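# Place bottles on ledges matching their cap colours

## Task

Put every bottle upright on the wall ledge whose label strip is the same colour as that bottle's cap, so that the bottle's entire base rests on that ledge.

## Robot and tools

Robot: two seven-joint arms, left_arm and right_arm, each with a two-finger gripper. Both face +x. left_arm is on the +y side; this has nothing to do with image left or right. Equal joint values on the two arms give mirror-image postures.

Frame: one scene frame for both arms, in metres. z = 0 is 0.70 m below the arm bases, directly beneath the midpoint between them. +z is up and +x is forward. end_effector_position is the point between the closed finger pads, just behind the fingertips. end_effector_quat_wxyz is written w first. The gripper's +z axis runs along the fingers and its y axis is the closing direction. While closing, the fingertips move about 17 mm further along +z. Reported positions can be off by a few centimetres, more at long reach.

Row layout, used by every motion call: one flat list of 16 numbers covering both arms. The first 8 are left_arm: x, y, z, qw, qx, qy, qz, opening. The last 8 are the same for right_arm. x, y, z are an absolute target position in the scene frame, not an offset. The quaternion is an absolute target orientation. Opening runs from -1 (closed) to +1 (fully open, 0.145 m). Both arms must always be filled in. To keep an arm still, resend the pose from the last result taken before it stopped moving, together with the opening you want. To keep an orientation, repeat the same commanded quaternion in every row rather than copying the reported value, which drifts. A 0 in the opening slot is a real command, so resend the current command to leave a gripper unchanged.

execute_actions(actions, cameras): actions is a list of actions. Each action is a list of up to 15 rows, one row per 1/30 s step; if fewer are given, the last row is held until 15 steps are used. Each action moves an arm at most 0.6 m, measured along that gripper's own axes from where it starts. Exceeding this rejects that action for both arms. If the first action exceeds it, measured against the last reported state, the whole call is rejected. The controller clips orientation to within 32 degrees of the measured orientation at each step, so large turns need several actions. The result reports "Hand target" and "Tool commands". An empty actions list returns camera images and full state, including the scene number and task.

move(target, speed, blend, opening_speed, grip_force, blocking, cameras): moves each gripper in a straight line toward its target. target is one 16-number row or a list of up to 15 rows, and it has no 0.6 m limit. speed is the top speed in m/s, from 0.002 to 1.1, default 0.25; turning speed is capped at twice that value in rad/s. Give one value overall or one per target. blend is in metres and rounds corners in a target list; 0 makes the arm stop at each target. opening_speed is the rate of the opening command in units per second on the -1 to 1 scale, at least 0.2. grip_force is the force per finger pad in newtons, 3 to 10, given once or once per arm; it persists until changed. blocking=false returns after about 0.5 s while the motion continues, and a new move takes over from the running one. Moves do not avoid obstacles or the other arm. Grippers lag the path and can overshoot speed, especially when an arm is stretched out. A move lasts at most 10 s. It adds a "move:" line reporting the outcome (done, off_target, moving, held, fault) and any limits hit: paced means the sent pose was clipped, held means steps were withheld. done means the arm is at rest within 3 mm and 2 degrees. Neither done nor off_target says anything about contact.

wait(seconds 0 to 10): runs the scene with the last commands held. stop(): brakes a running move. zoom_image(camera cam_high or cam_low, region [x0,y0,x1,y1] in pixels, at most 504 by 504): enlarges a region of the latest image. read_manual(section): licence text only. finished_scene(scene 1 or 2): ends the scene permanently. Make no other call in the same reply. Scene 1 is practice and can be skipped.

Result lines: grip_measured is the measured finger opening on the -1 to 1 scale; the last joint value gives it in metres. To hold an object, command an opening well below grip_measured; the bigger the gap, the harder the squeeze, up to about 10 N per pad. Joint torques include gravity and carry offsets. Joints 3 and 4 wrap at ±28 N m. Joint velocities may read "within noise". MOTOR HOT appears at 85 °C, and at 100 °C the arm is stopped with an OVER-TEMPERATURE FAULT for 30 to 60 s. Holding loads, stretched poses and pushing against unreachable targets all generate heat.

Cameras: cam_high and cam_low, each 896x504, with calibration given in the original prompt, accurate to within about a centimetre near the image centre.

Suggested order: look at the images, find each bottle's cap colour and the ledge whose strip matches it, open the gripper, approach from above, close on the bottle, lift, carry it, lower it upright fully onto the ledge, open, and retreat.

Avoid: dropping or releasing bottles while they are still moving, fast contact, pressing far beyond the point of contact, knocking things off the work area, the two arms or grippers touching each other (this can end the scene), closing a gripper on the other arm's fingers, and long periods of holding or stretching that overheat the motors. The scene clock keeps running while you think.

Each tool is called after "Emit:" by a JSON object that holds its "fn" and its "kwargs".

## Session

Emit:
{"fn": "execute_actions", "kwargs": {"actions": []}}

Emit:
{"fn": "zoom_image", "kwargs": {"camera": "cam_low", "region": [320, 120, 620, 400]}}

Emit:
{"fn": "zoom_image", "kwargs": {"camera": "cam_high", "region": [420, 200, 700, 420]}}

Nothing of this call was run. Scene 2 begins with your next reply.

Nothing of this call was run. Scene 2 begins with your next reply.

Nothing of this call was run. Scene 2 begins with your next reply.

Emit:
{"fn": "execute_actions", "kwargs": {"actions": []}}

Emit:
{"fn": "zoom_image", "kwargs": {"camera": "cam_low", "region": [320, 120, 620, 400]}}

Emit:
{"fn": "zoom_image", "kwargs": {"camera": "cam_high", "region": [420, 200, 700, 420]}}

Scene clock: 0.00 s.
left_arm: end_effector_position=(+0.2239, +0.1828, +0.6144) grip_measured=+1.00 end_effector_quat_wxyz=(-0.319, +0.395, -0.515, +0.691) | right_arm: end_effector_position=(+0.4009, -0.1655, +0.3728) grip_measured=+1.00 end_effector_quat_wxyz=(+0.260, +0.265, +0.837, +0.401)
Joint positions: left_arm=[-1.106 0.942 0.535 2.339 -0.48 -0.199 -0.367 0.145] | right_arm=[0.583 0.619 -0.841 0.925 -1.182 -0.496 -0.047 0.145]
Joint velocities: within noise
Joint torques (N m): no reading
Motor temperatures (°C): left_arm=[21 21 22 21 21 23 21] | right_arm=[20 22 22 19 20 19 21]
Hand target: left_arm +0.2239, +0.1828, +0.6144; -0.319, +0.395, -0.515, +0.691 | right_arm +0.4009, -0.1655, +0.3728; +0.260, +0.265, +0.837, +0.401
Tool commands: left_gripper/opening=+1.0 right_gripper/opening=+1.0

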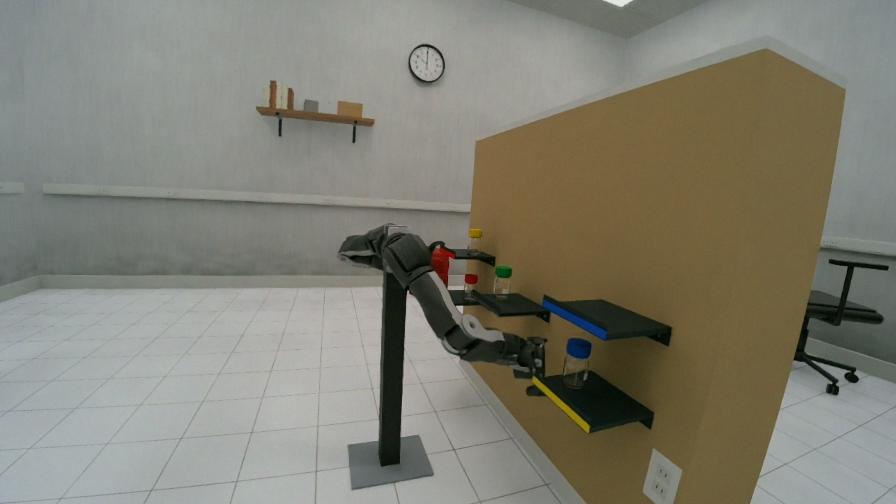

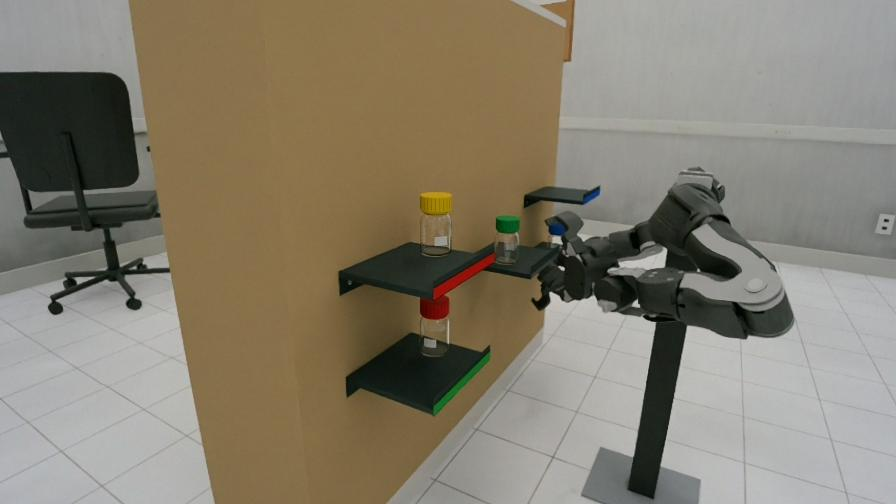

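Scaled by 1.680 from the camera's 896x504 image, which has a finer 1280x720 frame.

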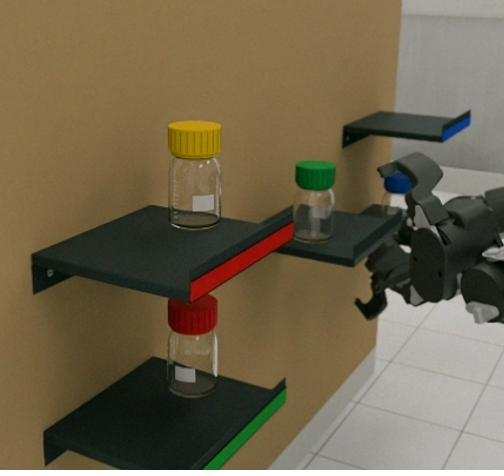

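Scaled by 1.800 from the camera's 896x504 image, which has a finer 1280x720 frame.

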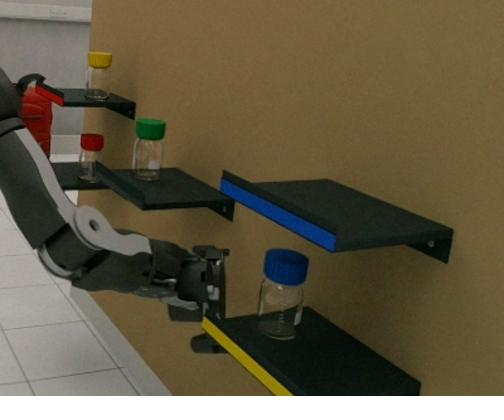

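Emit:
{"fn": "move", "kwargs": {"target": [[0.26,0.24,0.68,0,0.7071,0,0.7071,0.5,0.26,-0.2,0.42,0,0.7071,0,0.7071,0.5],[0.31,0.342,0.692,0,0.7071,0,0.7071,0.5,0.31,-0.336,0.50,0,0.7071,0,0.7071,0.5]], "blend": [0.03,0], "cameras": ["all"]}}

Emit:
{"fn": "zoom_image", "kwargs": {"camera": "cam_low", "region": [400, 150, 640, 390]}}

Emit:
{"fn": "zoom_image", "kwargs": {"camera": "cam_high", "region": [420, 220, 660, 400]}}

Scene clock: 64.03 s.
left_arm: end_effector_position=(+0.3098, +0.3434, +0.6910) grip_measured=+0.50 end_effector_quat_wxyz=(-0.003, +0.708, +0.002, +0.706) | right_arm: end_effector_position=(+0.2816, -0.3248, +0.4667) grip_measured=-0.75 end_effector_quat_wxyz=(-0.032, +0.748, +0.005, +0.663)
Joint positions: left_arm=[-0.956 1.201 1.107 1.981 1.422 0.194 -0.084 0.112] | right_arm=[-0.401 0.454 0.469 1.611 0.558 -0.007 0.455 0.019]
Joint torques (N m): left_arm=[2.89 4.6 3.26 1.24 0.15 -0.7 0.23] | right_arm=[19.64 11.2 -0.01 4.75 0.49 -1.4 -2.43]
Motor temperatures (°C): left_arm=[21 21 23 22 21 23 21] | right_arm=[25 23 24 20 20 19 22]
Hand target: left_arm +0.3100, +0.3420, +0.6921; +0.000, +0.707, +0.000, +0.707 | right_arm +0.3043, -0.3352, +0.5021; -0.001, +0.707, -0.001, +0.707
Off the commanded pose: left_arm 0.002 m, 0 deg | right_arm 0.045 m, 8 deg.
move: off_target (right_arm)

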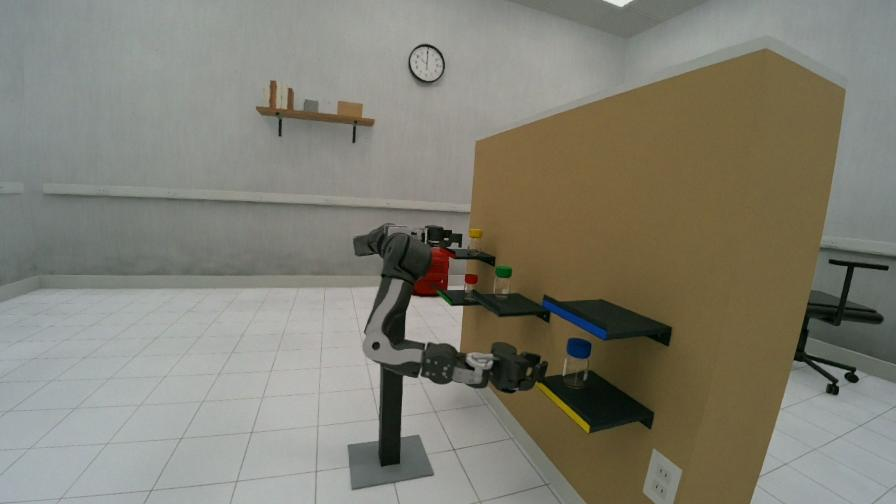

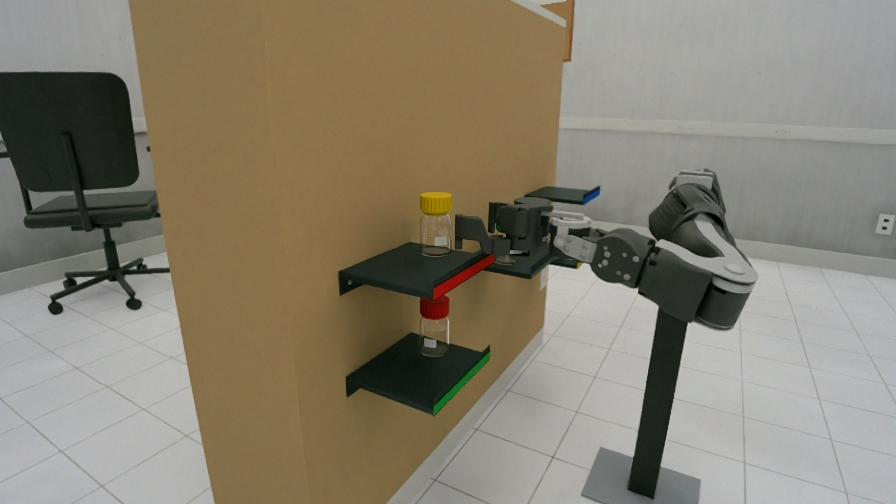

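Scaled by 2.100 from the camera's 896x504 image, which has a finer 1280x720 frame.

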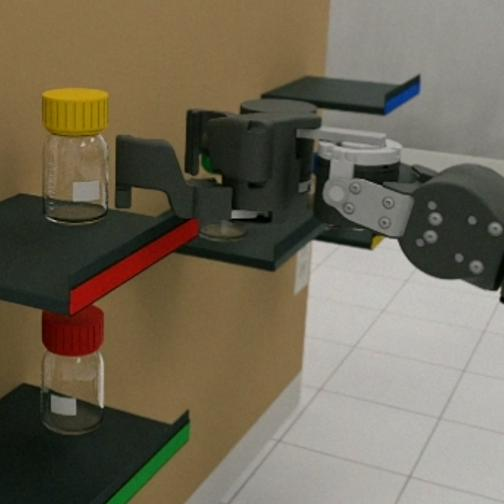

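Scaled by 2.100 from the camera's 896x504 image, which has a finer 1280x720 frame.

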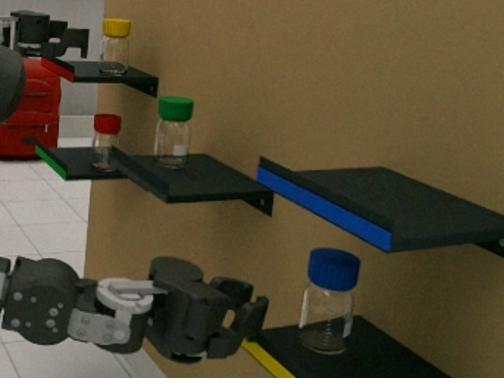

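Emit:
{"fn": "move", "kwargs": {"target": [[0.31,0.342,0.692,0,0.7071,0,0.7071,0.5,0.245,-0.315,0.465,0,0.7071,0,0.7071,0.5],[0.31,0.342,0.692,0,0.7071,0,0.7071,0.5,0.25,-0.336,0.515,0,0.7071,0,0.7071,0.5]], "speed": 0.15}}

Emit:
{"fn": "execute_actions", "kwargs": {"actions": []}}

Emit:
{"fn": "zoom_image", "kwargs": {"camera": "cam_high", "region": [440, 240, 680, 420]}}

Scene clock: 75.60 s.
left_arm: end_effector_position=(+0.3098, +0.3434, +0.6910) grip_measured=+0.50 end_effector_quat_wxyz=(-0.003, +0.708, +0.002, +0.706) | right_arm: end_effector_position=(+0.2500, -0.3357, +0.5164) grip_measured=+0.50 end_effector_quat_wxyz=(+0.001, +0.706, +0.004, +0.708)
Joint positions: left_arm=[-0.956 1.201 1.107 1.981 1.422 0.194 -0.084 0.112] | right_arm=[-0.518 0.36 0.672 1.798 0.575 -0.015 0.514 0.112]
Joint torques (N m): left_arm=[2.86 4.63 3.26 1.24 0.15 -0.7 0.23] | right_arm=[0.8 3.68 1.94 3.33 0.46 -0.23 -0.11]
Motor temperatures (°C): left_arm=[21 22 24 21 21 24 21] | right_arm=[36 25 23 20 20 21 25]
Hand target: left_arm +0.3100, +0.3420, +0.6921; +0.000, +0.707, +0.000, +0.707 | right_arm +0.2500, -0.3360, +0.5151; +0.000, +0.707, +0.000, +0.707
Off the commanded pose: left_arm 0.002 m, 0 deg | right_arm 0.001 m, 1 deg.
move: done

Scene clock: 75.60 s.
left_arm: end_effector_position=(+0.3098, +0.3434, +0.6910) grip_measured=+0.50 end_effector_quat_wxyz=(-0.003, +0.708, +0.002, +0.706) | right_arm: end_effector_position=(+0.2500, -0.3357, +0.5164) grip_measured=+0.50 end_effector_quat_wxyz=(+0.001, +0.706, +0.004, +0.708)
Joint positions: left_arm=[-0.956 1.201 1.107 1.981 1.422 0.194 -0.084 0.112] | right_arm=[-0.518 0.36 0.672 1.798 0.575 -0.015 0.514 0.112]
Joint velocities: within noise
Joint torques (N m): left_arm=[2.86 4.63 3.26 1.24 0.15 -0.7 0.23] | right_arm=[0.8 3.68 1.94 3.33 0.46 -0.23 -0.11]
Motor temperatures (°C): left_arm=[21 22 24 21 21 24 21] | right_arm=[36 25 23 20 20 21 25]
Hand target: left_arm +0.3100, +0.3420, +0.6921; +0.000, +0.707, +0.000, +0.707 | right_arm +0.2500, -0.3360, +0.5151; +0.000, +0.707, +0.000, +0.707
Tool commands: left_gripper/opening=+0.5 right_gripper/opening=+0.5
Off the commanded pose: left_arm 0.002 m, 0 deg | right_arm 0.001 m, 1 deg.

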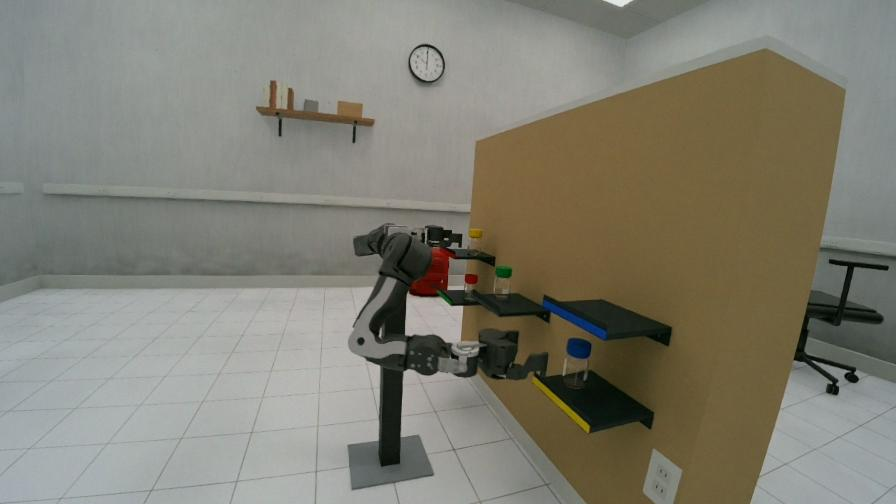

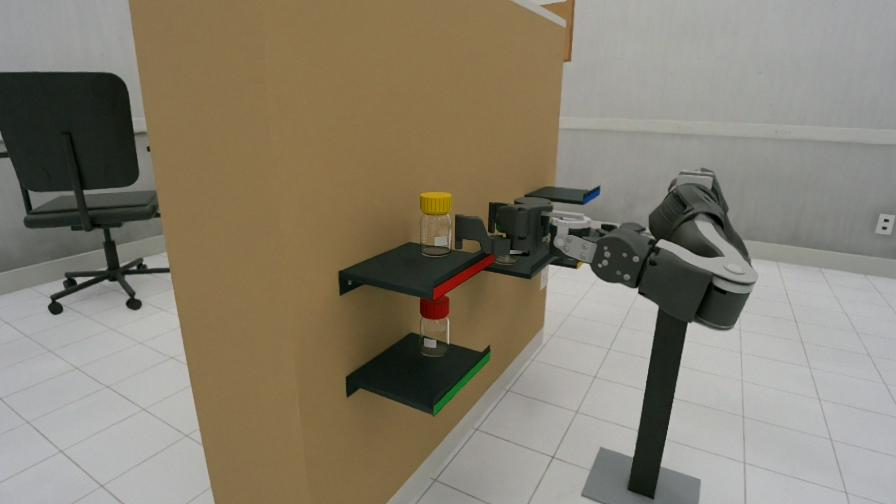

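Scaled by 2.100 from the camera's 896x504 image, which has a finer 1280x720 frame.

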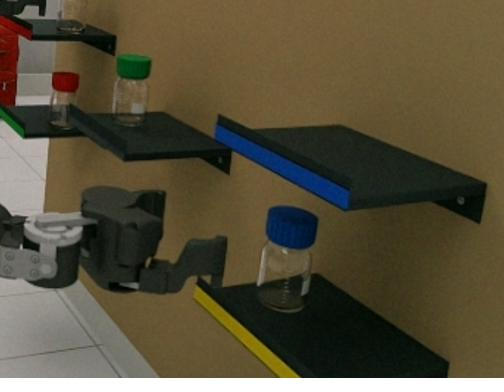

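Emit:
{"fn": "move", "kwargs": {"target": [[0.382,0.344,0.689,0,0.7071,0,0.7071,0.5,0.376,-0.334,0.503,0,0.7071,0,0.7071,0.5],[0.382,0.344,0.689,0,0.7071,0,0.7071,-0.7,0.376,-0.334,0.503,0,0.7071,0,0.7071,-0.7]], "speed": 0.15, "opening_speed": 1.5, "cameras": ["all"]}}

Emit:
{"fn": "zoom_image", "kwargs": {"camera": "cam_low", "region": [400, 150, 640, 390]}}

Emit:
{"fn": "zoom_image", "kwargs": {"camera": "cam_high", "region": [440, 240, 680, 420]}}

Scene clock: 95.20 s.
left_arm: end_effector_position=(+0.3825, +0.3422, +0.6923) grip_measured=-0.26 end_effector_quat_wxyz=(+0.002, +0.704, -0.003, +0.710) | right_arm: end_effector_position=(+0.3762, -0.3342, +0.5042) grip_measured=-0.25 end_effector_quat_wxyz=(+0.000, +0.707, +0.000, +0.707)
Joint positions: left_arm=[-0.992 1.6 0.951 1.687 1.579 -0.049 -0.133 0.056] | right_arm=[0.071 0.453 0.347 1.359 0.396 0.021 0.401 0.057]
Joint torques (N m): left_arm=[4.34 3.65 2.89 0.13 0.1 -0.68 -0.02] | right_arm=[3.68 4.89 1.63 3.54 0.35 -0.5 0.04]
Motor temperatures (°C): left_arm=[21 22 25 21 21 24 21] | right_arm=[26 24 23 20 20 20 23]
Hand target: left_arm +0.3820, +0.3440, +0.6891; +0.000, +0.707, +0.000, +0.707 | right_arm +0.3760, -0.3341, +0.5030; +0.000, +0.707, +0.000, +0.707
Off the commanded pose: left_arm 0.004 m, 1 deg | right_arm 0.001 m, 0 deg.
move: off_target (left_arm); target 2's new opening was sent with left_arm's hand 0.004 m and 1 deg from that target

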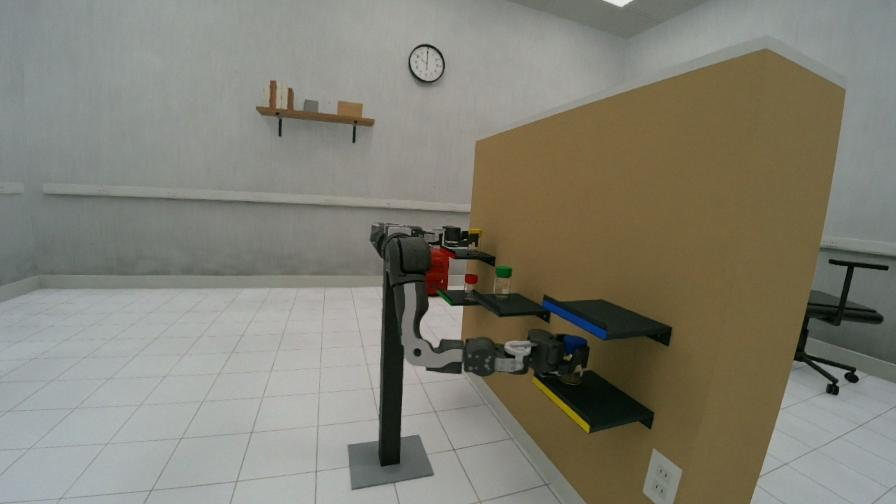

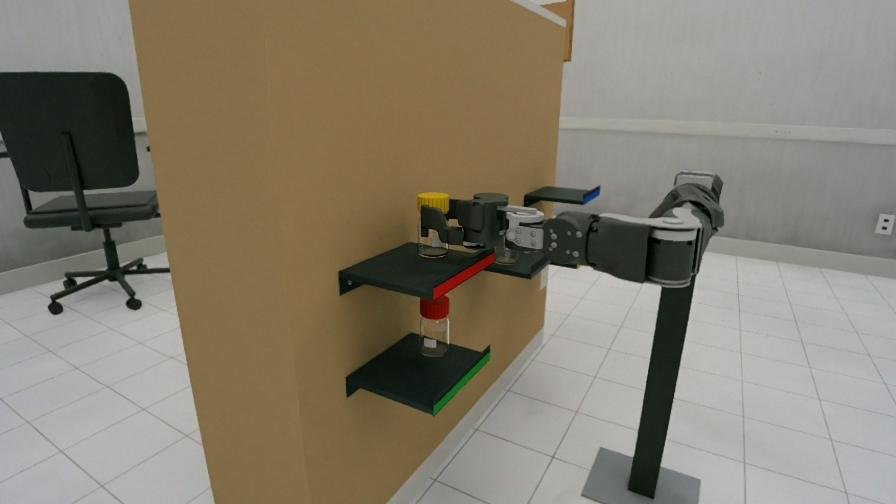

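Scaled by 2.100 from the camera's 896x504 image, which has a finer 1280x720 frame.

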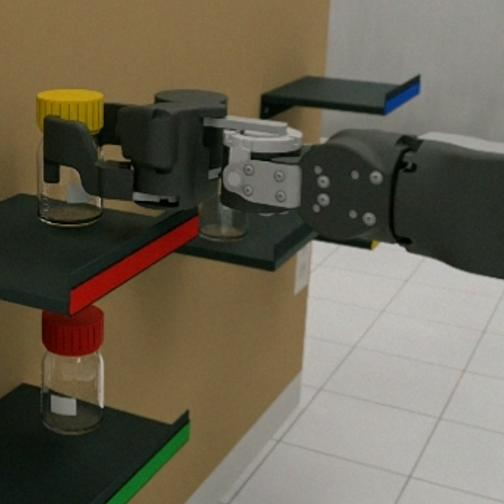

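Scaled by 2.100 from the camera's 896x504 image, which has a finer 1280x720 frame.

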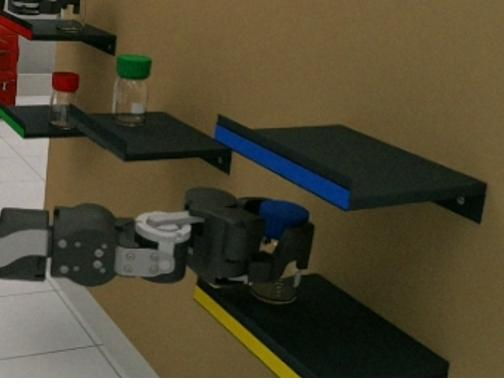

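Emit:
{"fn": "move", "kwargs": {"target": [[0.38,0.344,0.742,0,0.7071,0,0.7071,-0.7,0.376,-0.334,0.525,0,0.7071,0,0.7071,-0.7],[0.365,0.22,0.745,0.1228,0.6964,-0.1228,0.6964,-0.7,0.376,-0.212,0.53,0,0.7071,0,0.7071,-0.7],[0.365,0.18,0.745,0.1228,0.6964,-0.1228,0.6964,-0.7,0.376,-0.212,0.745,0,0.7071,0,0.7071,-0.7],[0.365,0.08,0.745,0.2126,0.6744,-0.2126,0.6744,-0.7,0.378,-0.31,0.748,0,0.7071,0,0.7071,-0.7],[0.38,-0.065,0.735,0.2126,0.6744,-0.2126,0.6744,-0.7,0.378,-0.375,0.745,0,0.7071,0,0.7071,-0.7]], "speed": 0.22, "blend": [0.005,0.02,0.02,0.02,0], "cameras": ["all"]}}

Emit:
{"fn": "zoom_image", "kwargs": {"camera": "cam_high", "region": [440, 200, 680, 380]}}

Scene clock: 118.07 s.
left_arm: end_effector_position=(+0.3046, +0.0400, +0.7295) grip_measured=-0.26 end_effector_quat_wxyz=(+0.276, +0.609, -0.321, +0.670) | right_arm: end_effector_position=(+0.3789, -0.3752, +0.7398) grip_measured=-0.25 end_effector_quat_wxyz=(+0.000, +0.714, -0.002, +0.700)
Joint positions: left_arm=[-1.407 2.012 1.523 2.179 1.584 0.008 -0.174 0.056] | right_arm=[0.442 1.25 0.103 1.544 1.218 0.551 0.064 0.057]
Joint torques (N m): left_arm=[5.47 0.62 2.33 -0.42 0.12 -0.99 -0.13] | right_arm=[4.39 7.16 5.6 1.8 0.11 -0.79 0.17]
Hand target: left_arm +0.3056, +0.0409, +0.7293; +0.278, +0.610, -0.316, +0.672 | right_arm +0.3779, -0.3749, +0.7449; +0.000, +0.707, +0.000, +0.707
Off the commanded pose: left_arm 0.129 m, 16 deg | right_arm 0.005 m, 1 deg.
joint read past its limit (left arm) — joint 2 (shoulder roll), upper limit.
joint sent to its limit (left arm) — joint 1 (shoulder pitch), lower limit; joint 2 (shoulder roll), upper limit; joint 5 (forearm roll), upper limit. The joint targets are off in position and orientation.
move: off_target (left_arm, right_arm)

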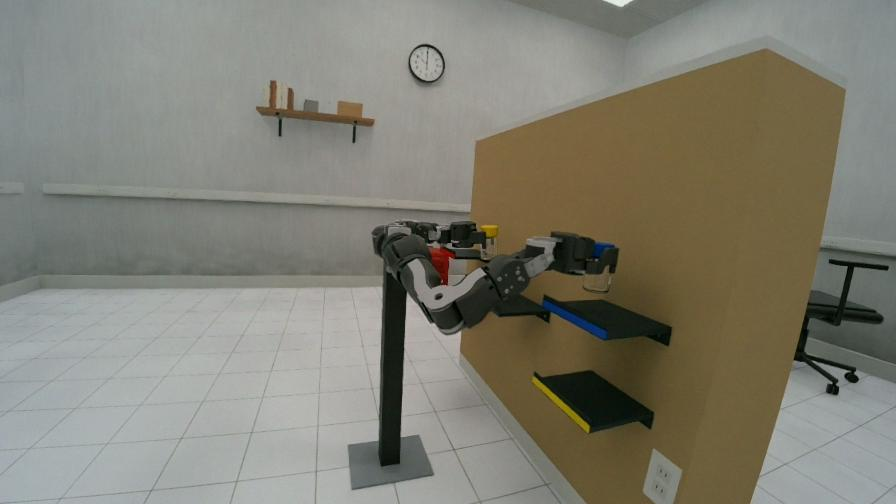

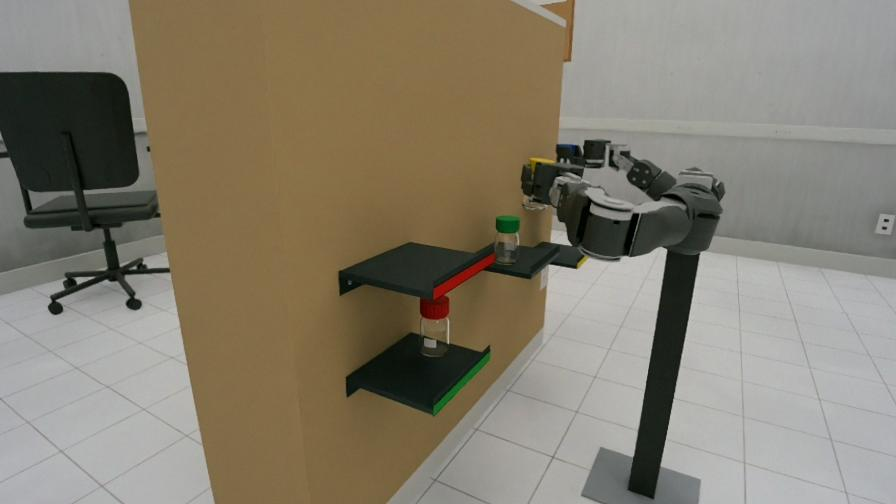

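Scaled by 2.100 from the camera's 896x504 image, which has a finer 1280x720 frame.

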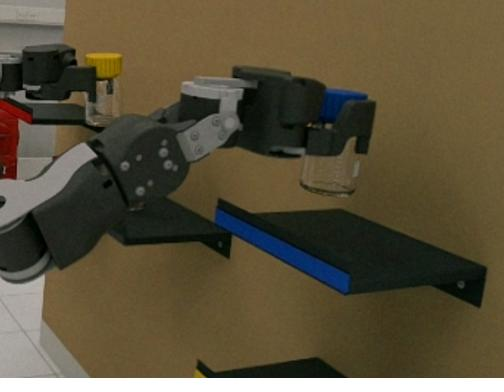

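Emit:
{"fn": "move", "kwargs": {"target": [[0.32,0.18,0.735,0,0.7071,0,0.7071,-0.7,0.378,-0.375,0.722,0,0.7071,0,0.7071,-0.7],[0.33,0.18,0.58,0,0.7071,0,0.7071,-0.7,0.378,-0.375,0.702,0,0.7071,0,0.7071,-0.7],[0.34,0.18,0.47,0,0.7071,0,0.7071,-0.7,0.378,-0.375,0.702,0,0.7071,0,0.7071,-0.7]], "speed": [0.2,0.1,0.15], "blend": [0.003,0.002,0], "cameras": ["all"]}}

Emit:
{"fn": "zoom_image", "kwargs": {"camera": "cam_high", "region": [500, 210, 680, 350]}}

Scene clock: 140.03 s.
left_arm: end_effector_position=(+0.3329, +0.1857, +0.4758) grip_measured=-0.26 end_effector_quat_wxyz=(+0.124, +0.856, -0.202, +0.460) | right_arm: end_effector_position=(+0.3786, -0.3755, +0.6970) grip_measured=-0.25 end_effector_quat_wxyz=(+0.001, +0.715, -0.002, +0.700)
Joint positions: left_arm=[-1.407 2.01 0.667 1.814 1.584 -0.183 -0.148 0.056] | right_arm=[0.211 1.188 0.207 1.567 1.16 0.422 0.084 0.057]
Joint torques (N m): left_arm=[5.87 1.15 3.37 0.46 0.12 -0.69 0.27] | right_arm=[4.21 7.11 6 2.37 0.12 -0.79 0.16]
Hand target: left_arm +0.3335, +0.1847, +0.4766; +0.127, +0.855, -0.202, +0.461 | right_arm +0.3780, -0.3750, +0.7020; +0.000, +0.707, +0.000, +0.707
Off the commanded pose: left_arm 0.011 m, 43 deg; orientation clipped | right_arm 0.005 m, 1 deg.
joint sent to its limit (left arm) — joint 1 (shoulder pitch), lower limit; joint 2 (shoulder roll), upper limit; joint 5 (forearm roll), upper limit. The joint targets are off in position and orientation.
move: off_target (left_arm, right_arm); limits=paced

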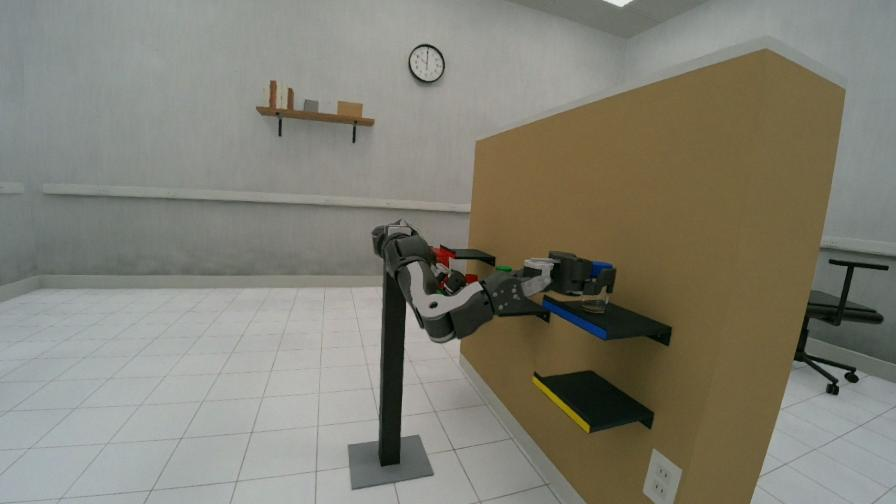

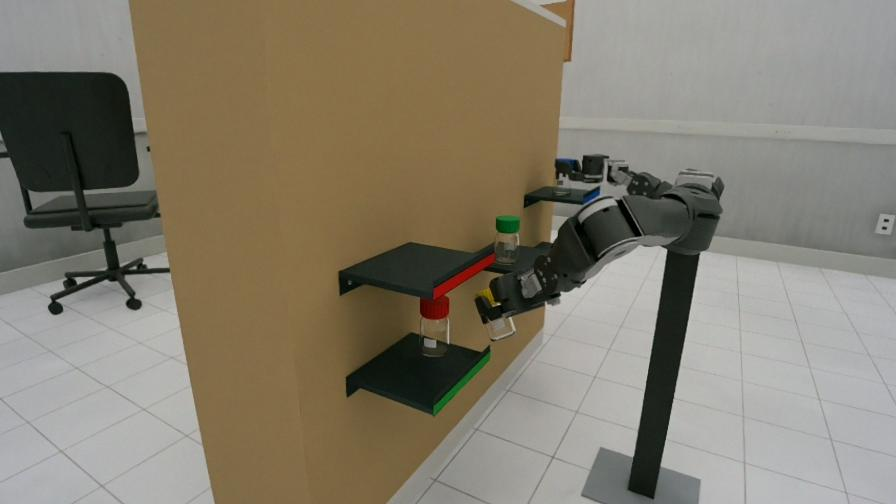

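Scaled by 2.800 from the camera's 896x504 image, which has a finer 1280x720 frame.

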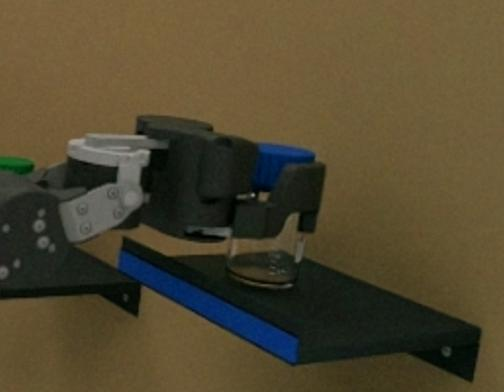

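Emit:
{"fn": "move", "kwargs": {"target": [[0.28,0.22,0.36,0.124,0.856,-0.202,0.46,-0.7,0.378,-0.375,0.69,0,0.7071,0,0.7071,-0.7],[0.25,0.22,0.33,0,0.7071,0,0.7071,-0.7,0.378,-0.375,0.69,0,0.7071,0,0.7071,-0.7]], "speed": [0.15,0.2], "blend": [0.01,0], "cameras": ["all"]}}

Emit:
{"fn": "zoom_image", "kwargs": {"camera": "cam_high", "region": [500, 210, 680, 350]}}

Scene clock: 157.50 s.
left_arm: end_effector_position=(+0.2300, +0.2371, +0.3811) grip_measured=-0.26 end_effector_quat_wxyz=(+0.101, +0.933, -0.210, +0.276) | right_arm: end_effector_position=(+0.3775, -0.3753, +0.6960) grip_measured=-0.25 end_effector_quat_wxyz=(+0.000, +0.699, +0.001, +0.715)
Joint positions: left_arm=[-1.407 2.011 0.261 1.793 1.585 -0.186 -0.082 0.056] | right_arm=[0.157 1.195 0.217 1.57 1.173 0.336 0.085 0.057]
Joint torques (N m): left_arm=[4.52 1.17 0.84 1.42 0.12 -0.46 0.05] | right_arm=[2.68 7.74 2.85 1.76 0.21 -0.14 -0.06]
Hand target: left_arm +0.2286, +0.2375, +0.3802; +0.100, +0.934, -0.208, +0.274 | right_arm +0.3780, -0.3750, +0.6901; +0.000, +0.707, +0.000, +0.707
Off the commanded pose: left_arm 0.057 m, 63 deg; orientation clipped | right_arm 0.006 m, 1 deg.
joint sent to its limit (left arm) — joint 1 (shoulder pitch), lower limit; joint 2 (shoulder roll), upper limit; joint 5 (forearm roll), upper limit. The joint targets are off in position and orientation.
move: off_target (left_arm, right_arm); limits=paced

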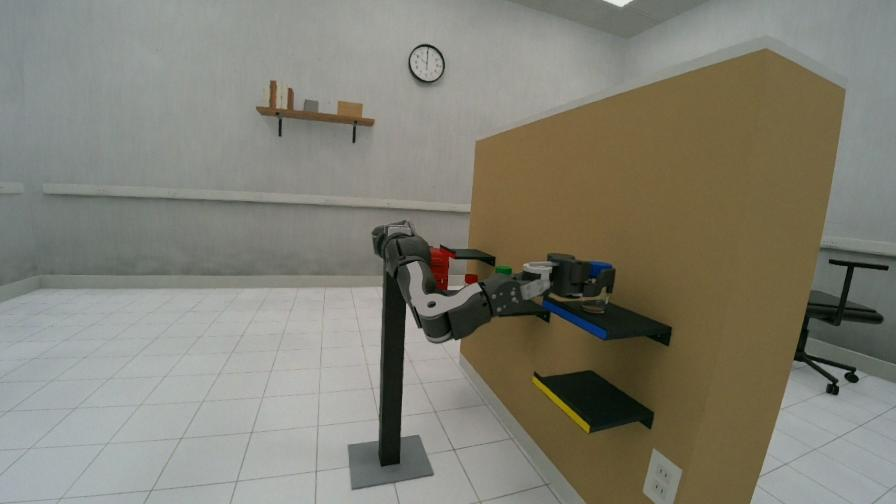

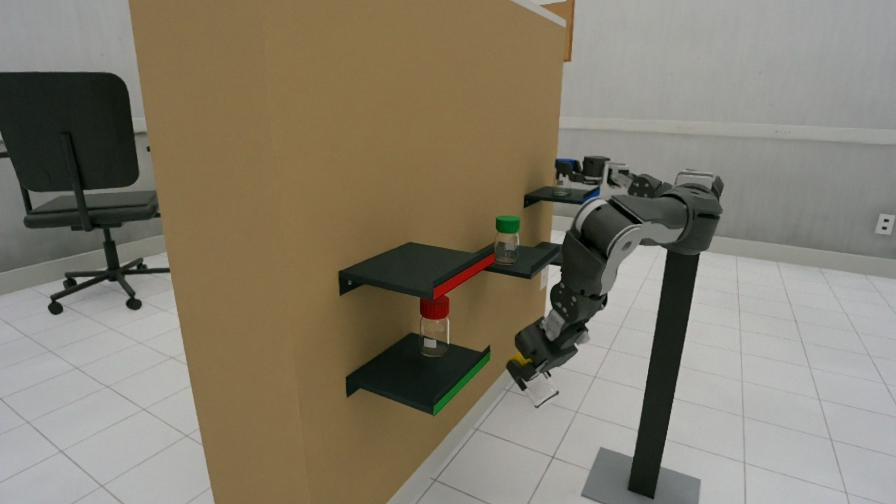

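Scaled by 2.800 from the camera's 896x504 image, which has a finer 1280x720 frame.

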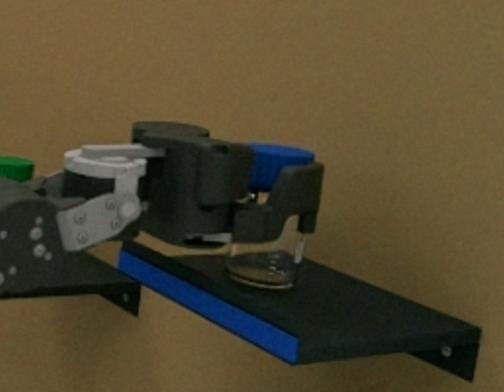

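Emit:
{"fn": "move", "kwargs": {"target": [[0.17,0.36,0.42,0,0.7071,0,0.7071,-0.7,0.378,-0.375,0.70,0,0.7071,0,0.7071,0.3],[0.16,0.40,0.45,0,0.7071,0,0.7071,-0.7,0.26,-0.36,0.705,0,0.7071,0,0.7071,0.3]], "speed": 0.2, "opening_speed": 1, "cameras": ["all"]}}

Scene clock: 173.10 s.
left_arm: end_effector_position=(+0.1595, +0.3994, +0.4482) grip_measured=-0.26 end_effector_quat_wxyz=(+0.001, +0.710, +0.001, +0.704) | right_arm: end_effector_position=(+0.2600, -0.3610, +0.7050) grip_measured=+0.30 end_effector_quat_wxyz=(+0.002, +0.706, -0.002, +0.708)
Joint positions: left_arm=[-0.901 0.724 0.399 1.289 1.164 -0.726 0.671 0.056] | right_arm=[-0.509 0.866 1.139 2.04 1.15 0.657 0.224 0.098]
Joint torques (N m): left_arm=[-1.12 4.65 2.73 1.99 0.51 -0.6 0.24] | right_arm=[0.78 6.58 3.36 1.68 0.31 -0.3 0.17]
Hand target: left_arm +0.1600, +0.4000, +0.4500; +0.000, +0.707, +0.000, +0.707 | right_arm +0.2600, -0.3600, +0.7049; +0.000, +0.707, +0.000, +0.707
Off the commanded pose: left_arm 0.002 m, 0 deg | right_arm 0.001 m, 0 deg.
move: done

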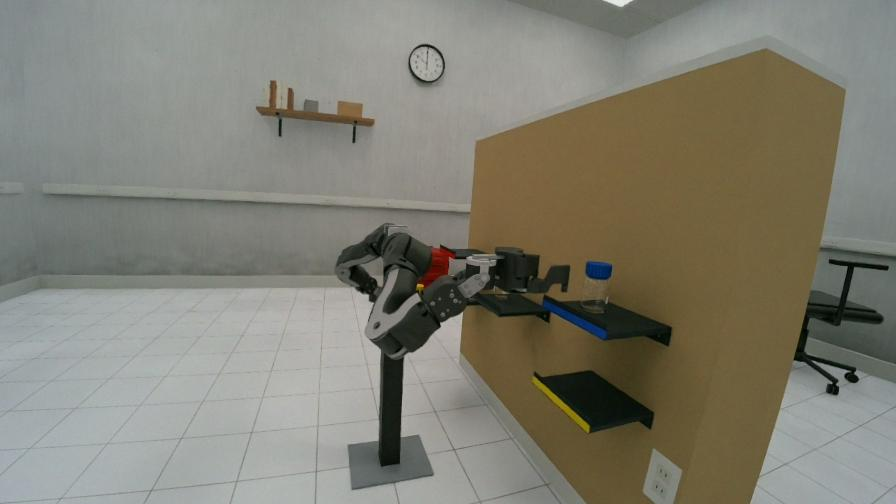

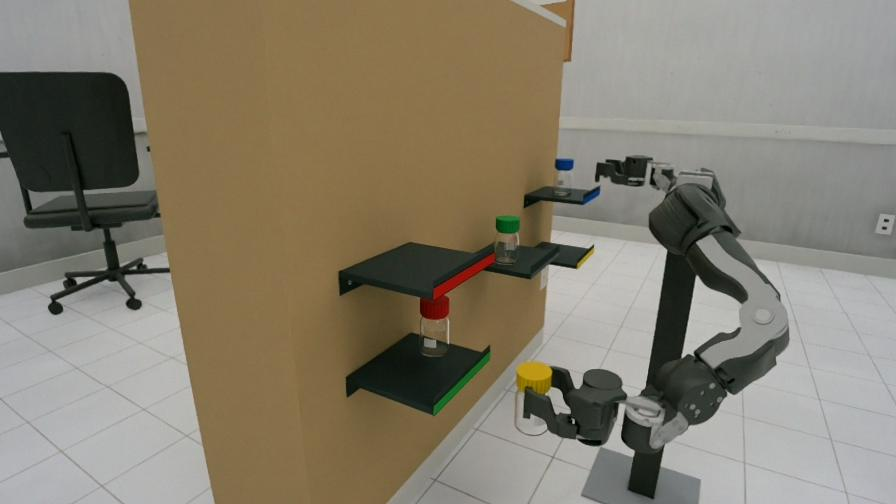

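Emit:
{"fn": "move", "kwargs": {"target": [[0.24,0.2,0.44,0.1228,0.6964,-0.1228,0.6964,-0.7,0.18,-0.36,0.6,0,0.7071,0,0.7071,0.3],[0.32,0.17,0.55,0.1228,0.6964,-0.1228,0.6964,-0.7,0.18,-0.36,0.5,0,0.7071,0,0.7071,0.3],[0.33,0.14,0.73,0.2126,0.6744,-0.2126,0.6744,-0.7,0.2,-0.34,0.48,0,0.7071,0,0.7071,0.3],[0.345,0.03,0.735,0.2126,0.6744,-0.2126,0.6744,-0.7,0.24,-0.30,0.48,0,0.7071,0,0.7071,0.3],[0.38,-0.065,0.72,0.2126,0.6744,-0.2126,0.6744,-0.7,0.24,-0.30,0.48,0,0.7071,0,0.7071,0.3],[0.38,-0.065,0.615,0.2126,0.6744,-0.2126,0.6744,-0.7,0.24,-0.30,0.48,0,0.7071,0,0.7071,0.3]], "speed": [0.22,0.2,0.2,0.2,0.2,0.12], "blend": [0.03,0.03,0.03,0.03,0.003,0], "cameras": ["all"]}}

Emit:
{"fn": "zoom_image", "kwargs": {"camera": "cam_low", "region": [440, 150, 640, 300]}}

Emit:
{"fn": "zoom_image", "kwargs": {"camera": "cam_high", "region": [440, 220, 620, 340]}}

Scene clock: 197.57 s.
left_arm: end_effector_position=(+0.3799, -0.0645, +0.6125) grip_measured=-0.26 end_effector_quat_wxyz=(+0.210, +0.679, -0.213, +0.671) | right_arm: end_effector_position=(+0.2395, -0.3006, +0.4801) grip_measured=+0.30 end_effector_quat_wxyz=(+0.000, +0.706, +0.001, +0.708)
Joint positions: left_arm=[0.791 0.264 -1.007 1.701 0.833 0.327 -0.485 0.056] | right_arm=[-0.497 0.141 0.63 1.789 0.393 -0.12 0.576 0.098]
Joint torques (N m): left_arm=[8.93 -1.23 2.43 3.63 -0.26 -0.92 0.22] | right_arm=[0.44 2.62 0.92 4.52 0.38 -0.2 -0.13]
Hand target: left_arm +0.3800, -0.0650, +0.6151; +0.213, +0.674, -0.213, +0.674 | right_arm +0.2400, -0.3000, +0.4801; +0.000, +0.707, +0.000, +0.707
Off the commanded pose: left_arm 0.003 m, 1 deg | right_arm 0.001 m, 0 deg.
move: done

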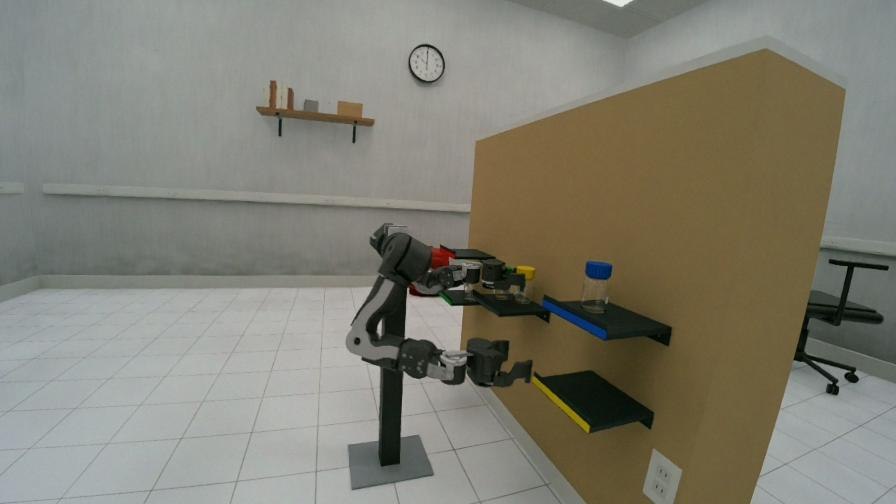

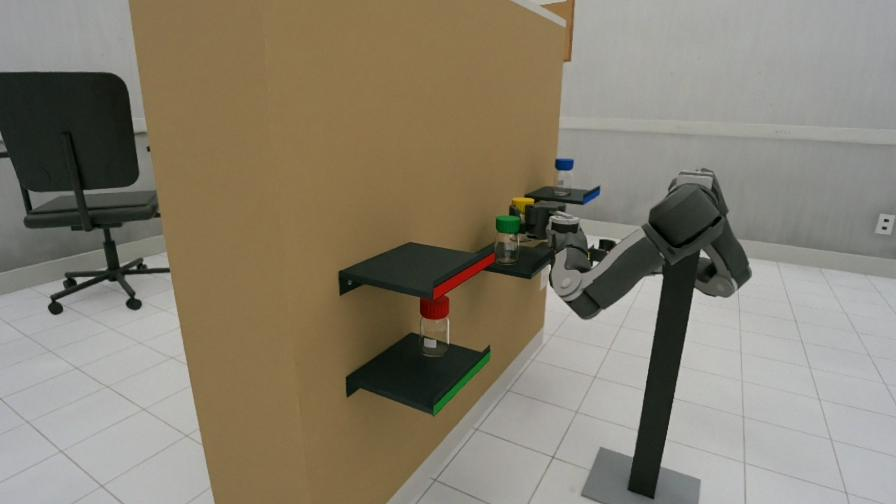

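Scaled by 2.520 from the camera's 896x504 image, which has a finer 1280x720 frame.

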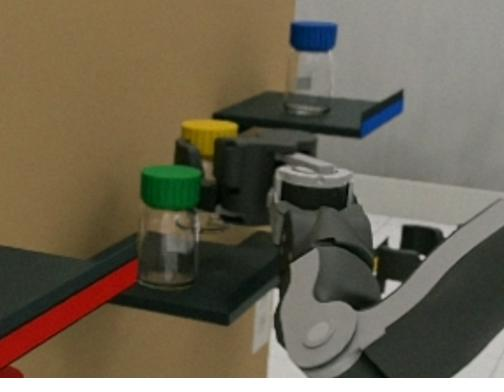

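Scaled by 2.800 from the camera's 896x504 image, which has a finer 1280x720 frame.

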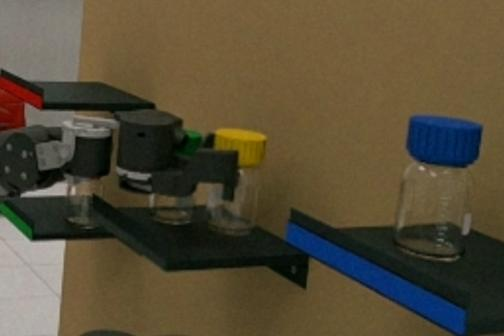

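Emit:
{"fn": "move", "kwargs": {"target": [[0.38,-0.065,0.592,0.2126,0.6744,-0.2126,0.6744,-0.7,0.24,-0.30,0.48,0,0.7071,0,0.7071,0.3],[0.38,-0.065,0.598,0.2126,0.6744,-0.2126,0.6744,0.15,0.24,-0.30,0.48,0,0.7071,0,0.7071,0.3],[0.28,-0.033,0.604,0.2126,0.6744,-0.2126,0.6744,0.15,0.24,-0.30,0.48,0,0.7071,0,0.7071,0.3]], "speed": [0.03,0.03,0.12], "opening_speed": 0.9, "cameras": ["all"]}}

Emit:
{"fn": "zoom_image", "kwargs": {"camera": "cam_low", "region": [440, 150, 640, 300]}}

Emit:
{"fn": "zoom_image", "kwargs": {"camera": "cam_high", "region": [440, 220, 620, 340]}}

Scene clock: 214.70 s.
left_arm: end_effector_position=(+0.2797, -0.0335, +0.6055) grip_measured=+0.15 end_effector_quat_wxyz=(+0.216, +0.672, -0.213, +0.675) | right_arm: end_effector_position=(+0.2395, -0.3006, +0.4801) grip_measured=+0.30 end_effector_quat_wxyz=(+0.000, +0.706, +0.001, +0.708)
Joint positions: left_arm=[0.504 0.48 -1.067 2.209 0.724 0.369 -0.692 0.087] | right_arm=[-0.497 0.141 0.63 1.789 0.393 -0.12 0.576 0.098]
Joint torques (N m): left_arm=[4.87 -0.28 1.36 3.77 -0.2 -0.43 -0.05] | right_arm=[0.38 2.39 1.02 4.55 0.38 -0.22 -0.11]
Hand target: left_arm +0.2800, -0.0330, +0.6040; +0.213, +0.674, -0.213, +0.674 | right_arm +0.2400, -0.3000, +0.4801; +0.000, +0.707, +0.000, +0.707
Off the commanded pose: left_arm 0.002 m, 0 deg | right_arm 0.001 m, 0 deg.
move: done; target 2's new opening was sent with left_arm's hand 0.004 m and 1 deg from that target

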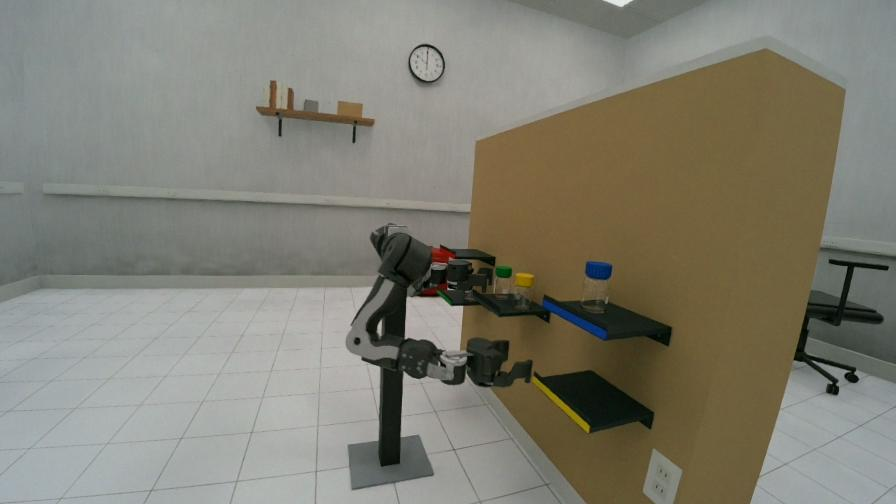

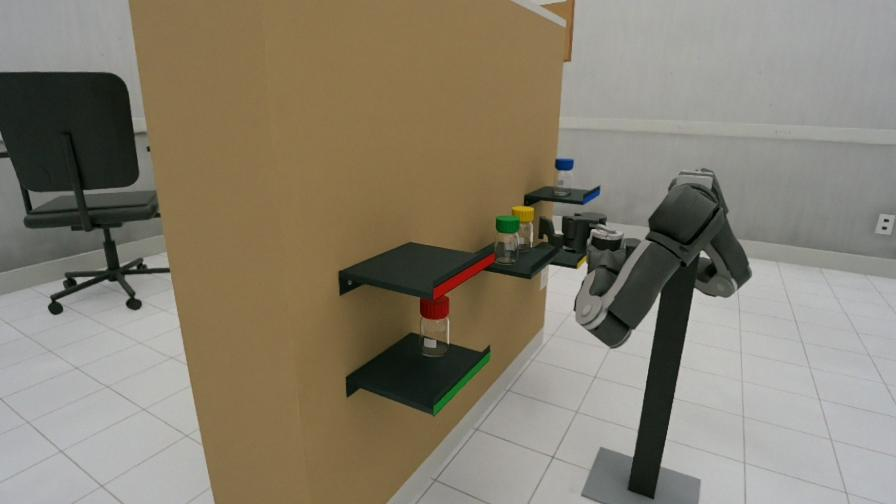

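Scaled by 2.520 from the camera's 896x504 image, which has a finer 1280x720 frame.

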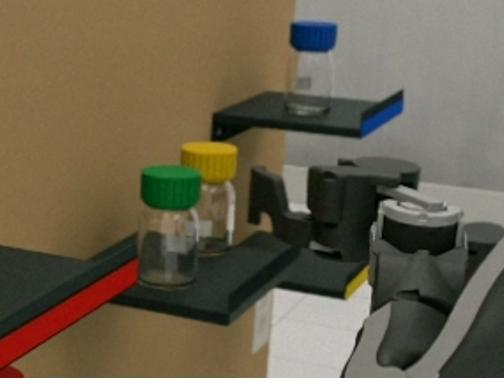

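Scaled by 2.800 from the camera's 896x504 image, which has a finer 1280x720 frame.

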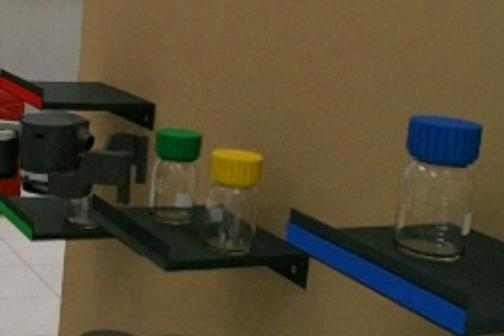

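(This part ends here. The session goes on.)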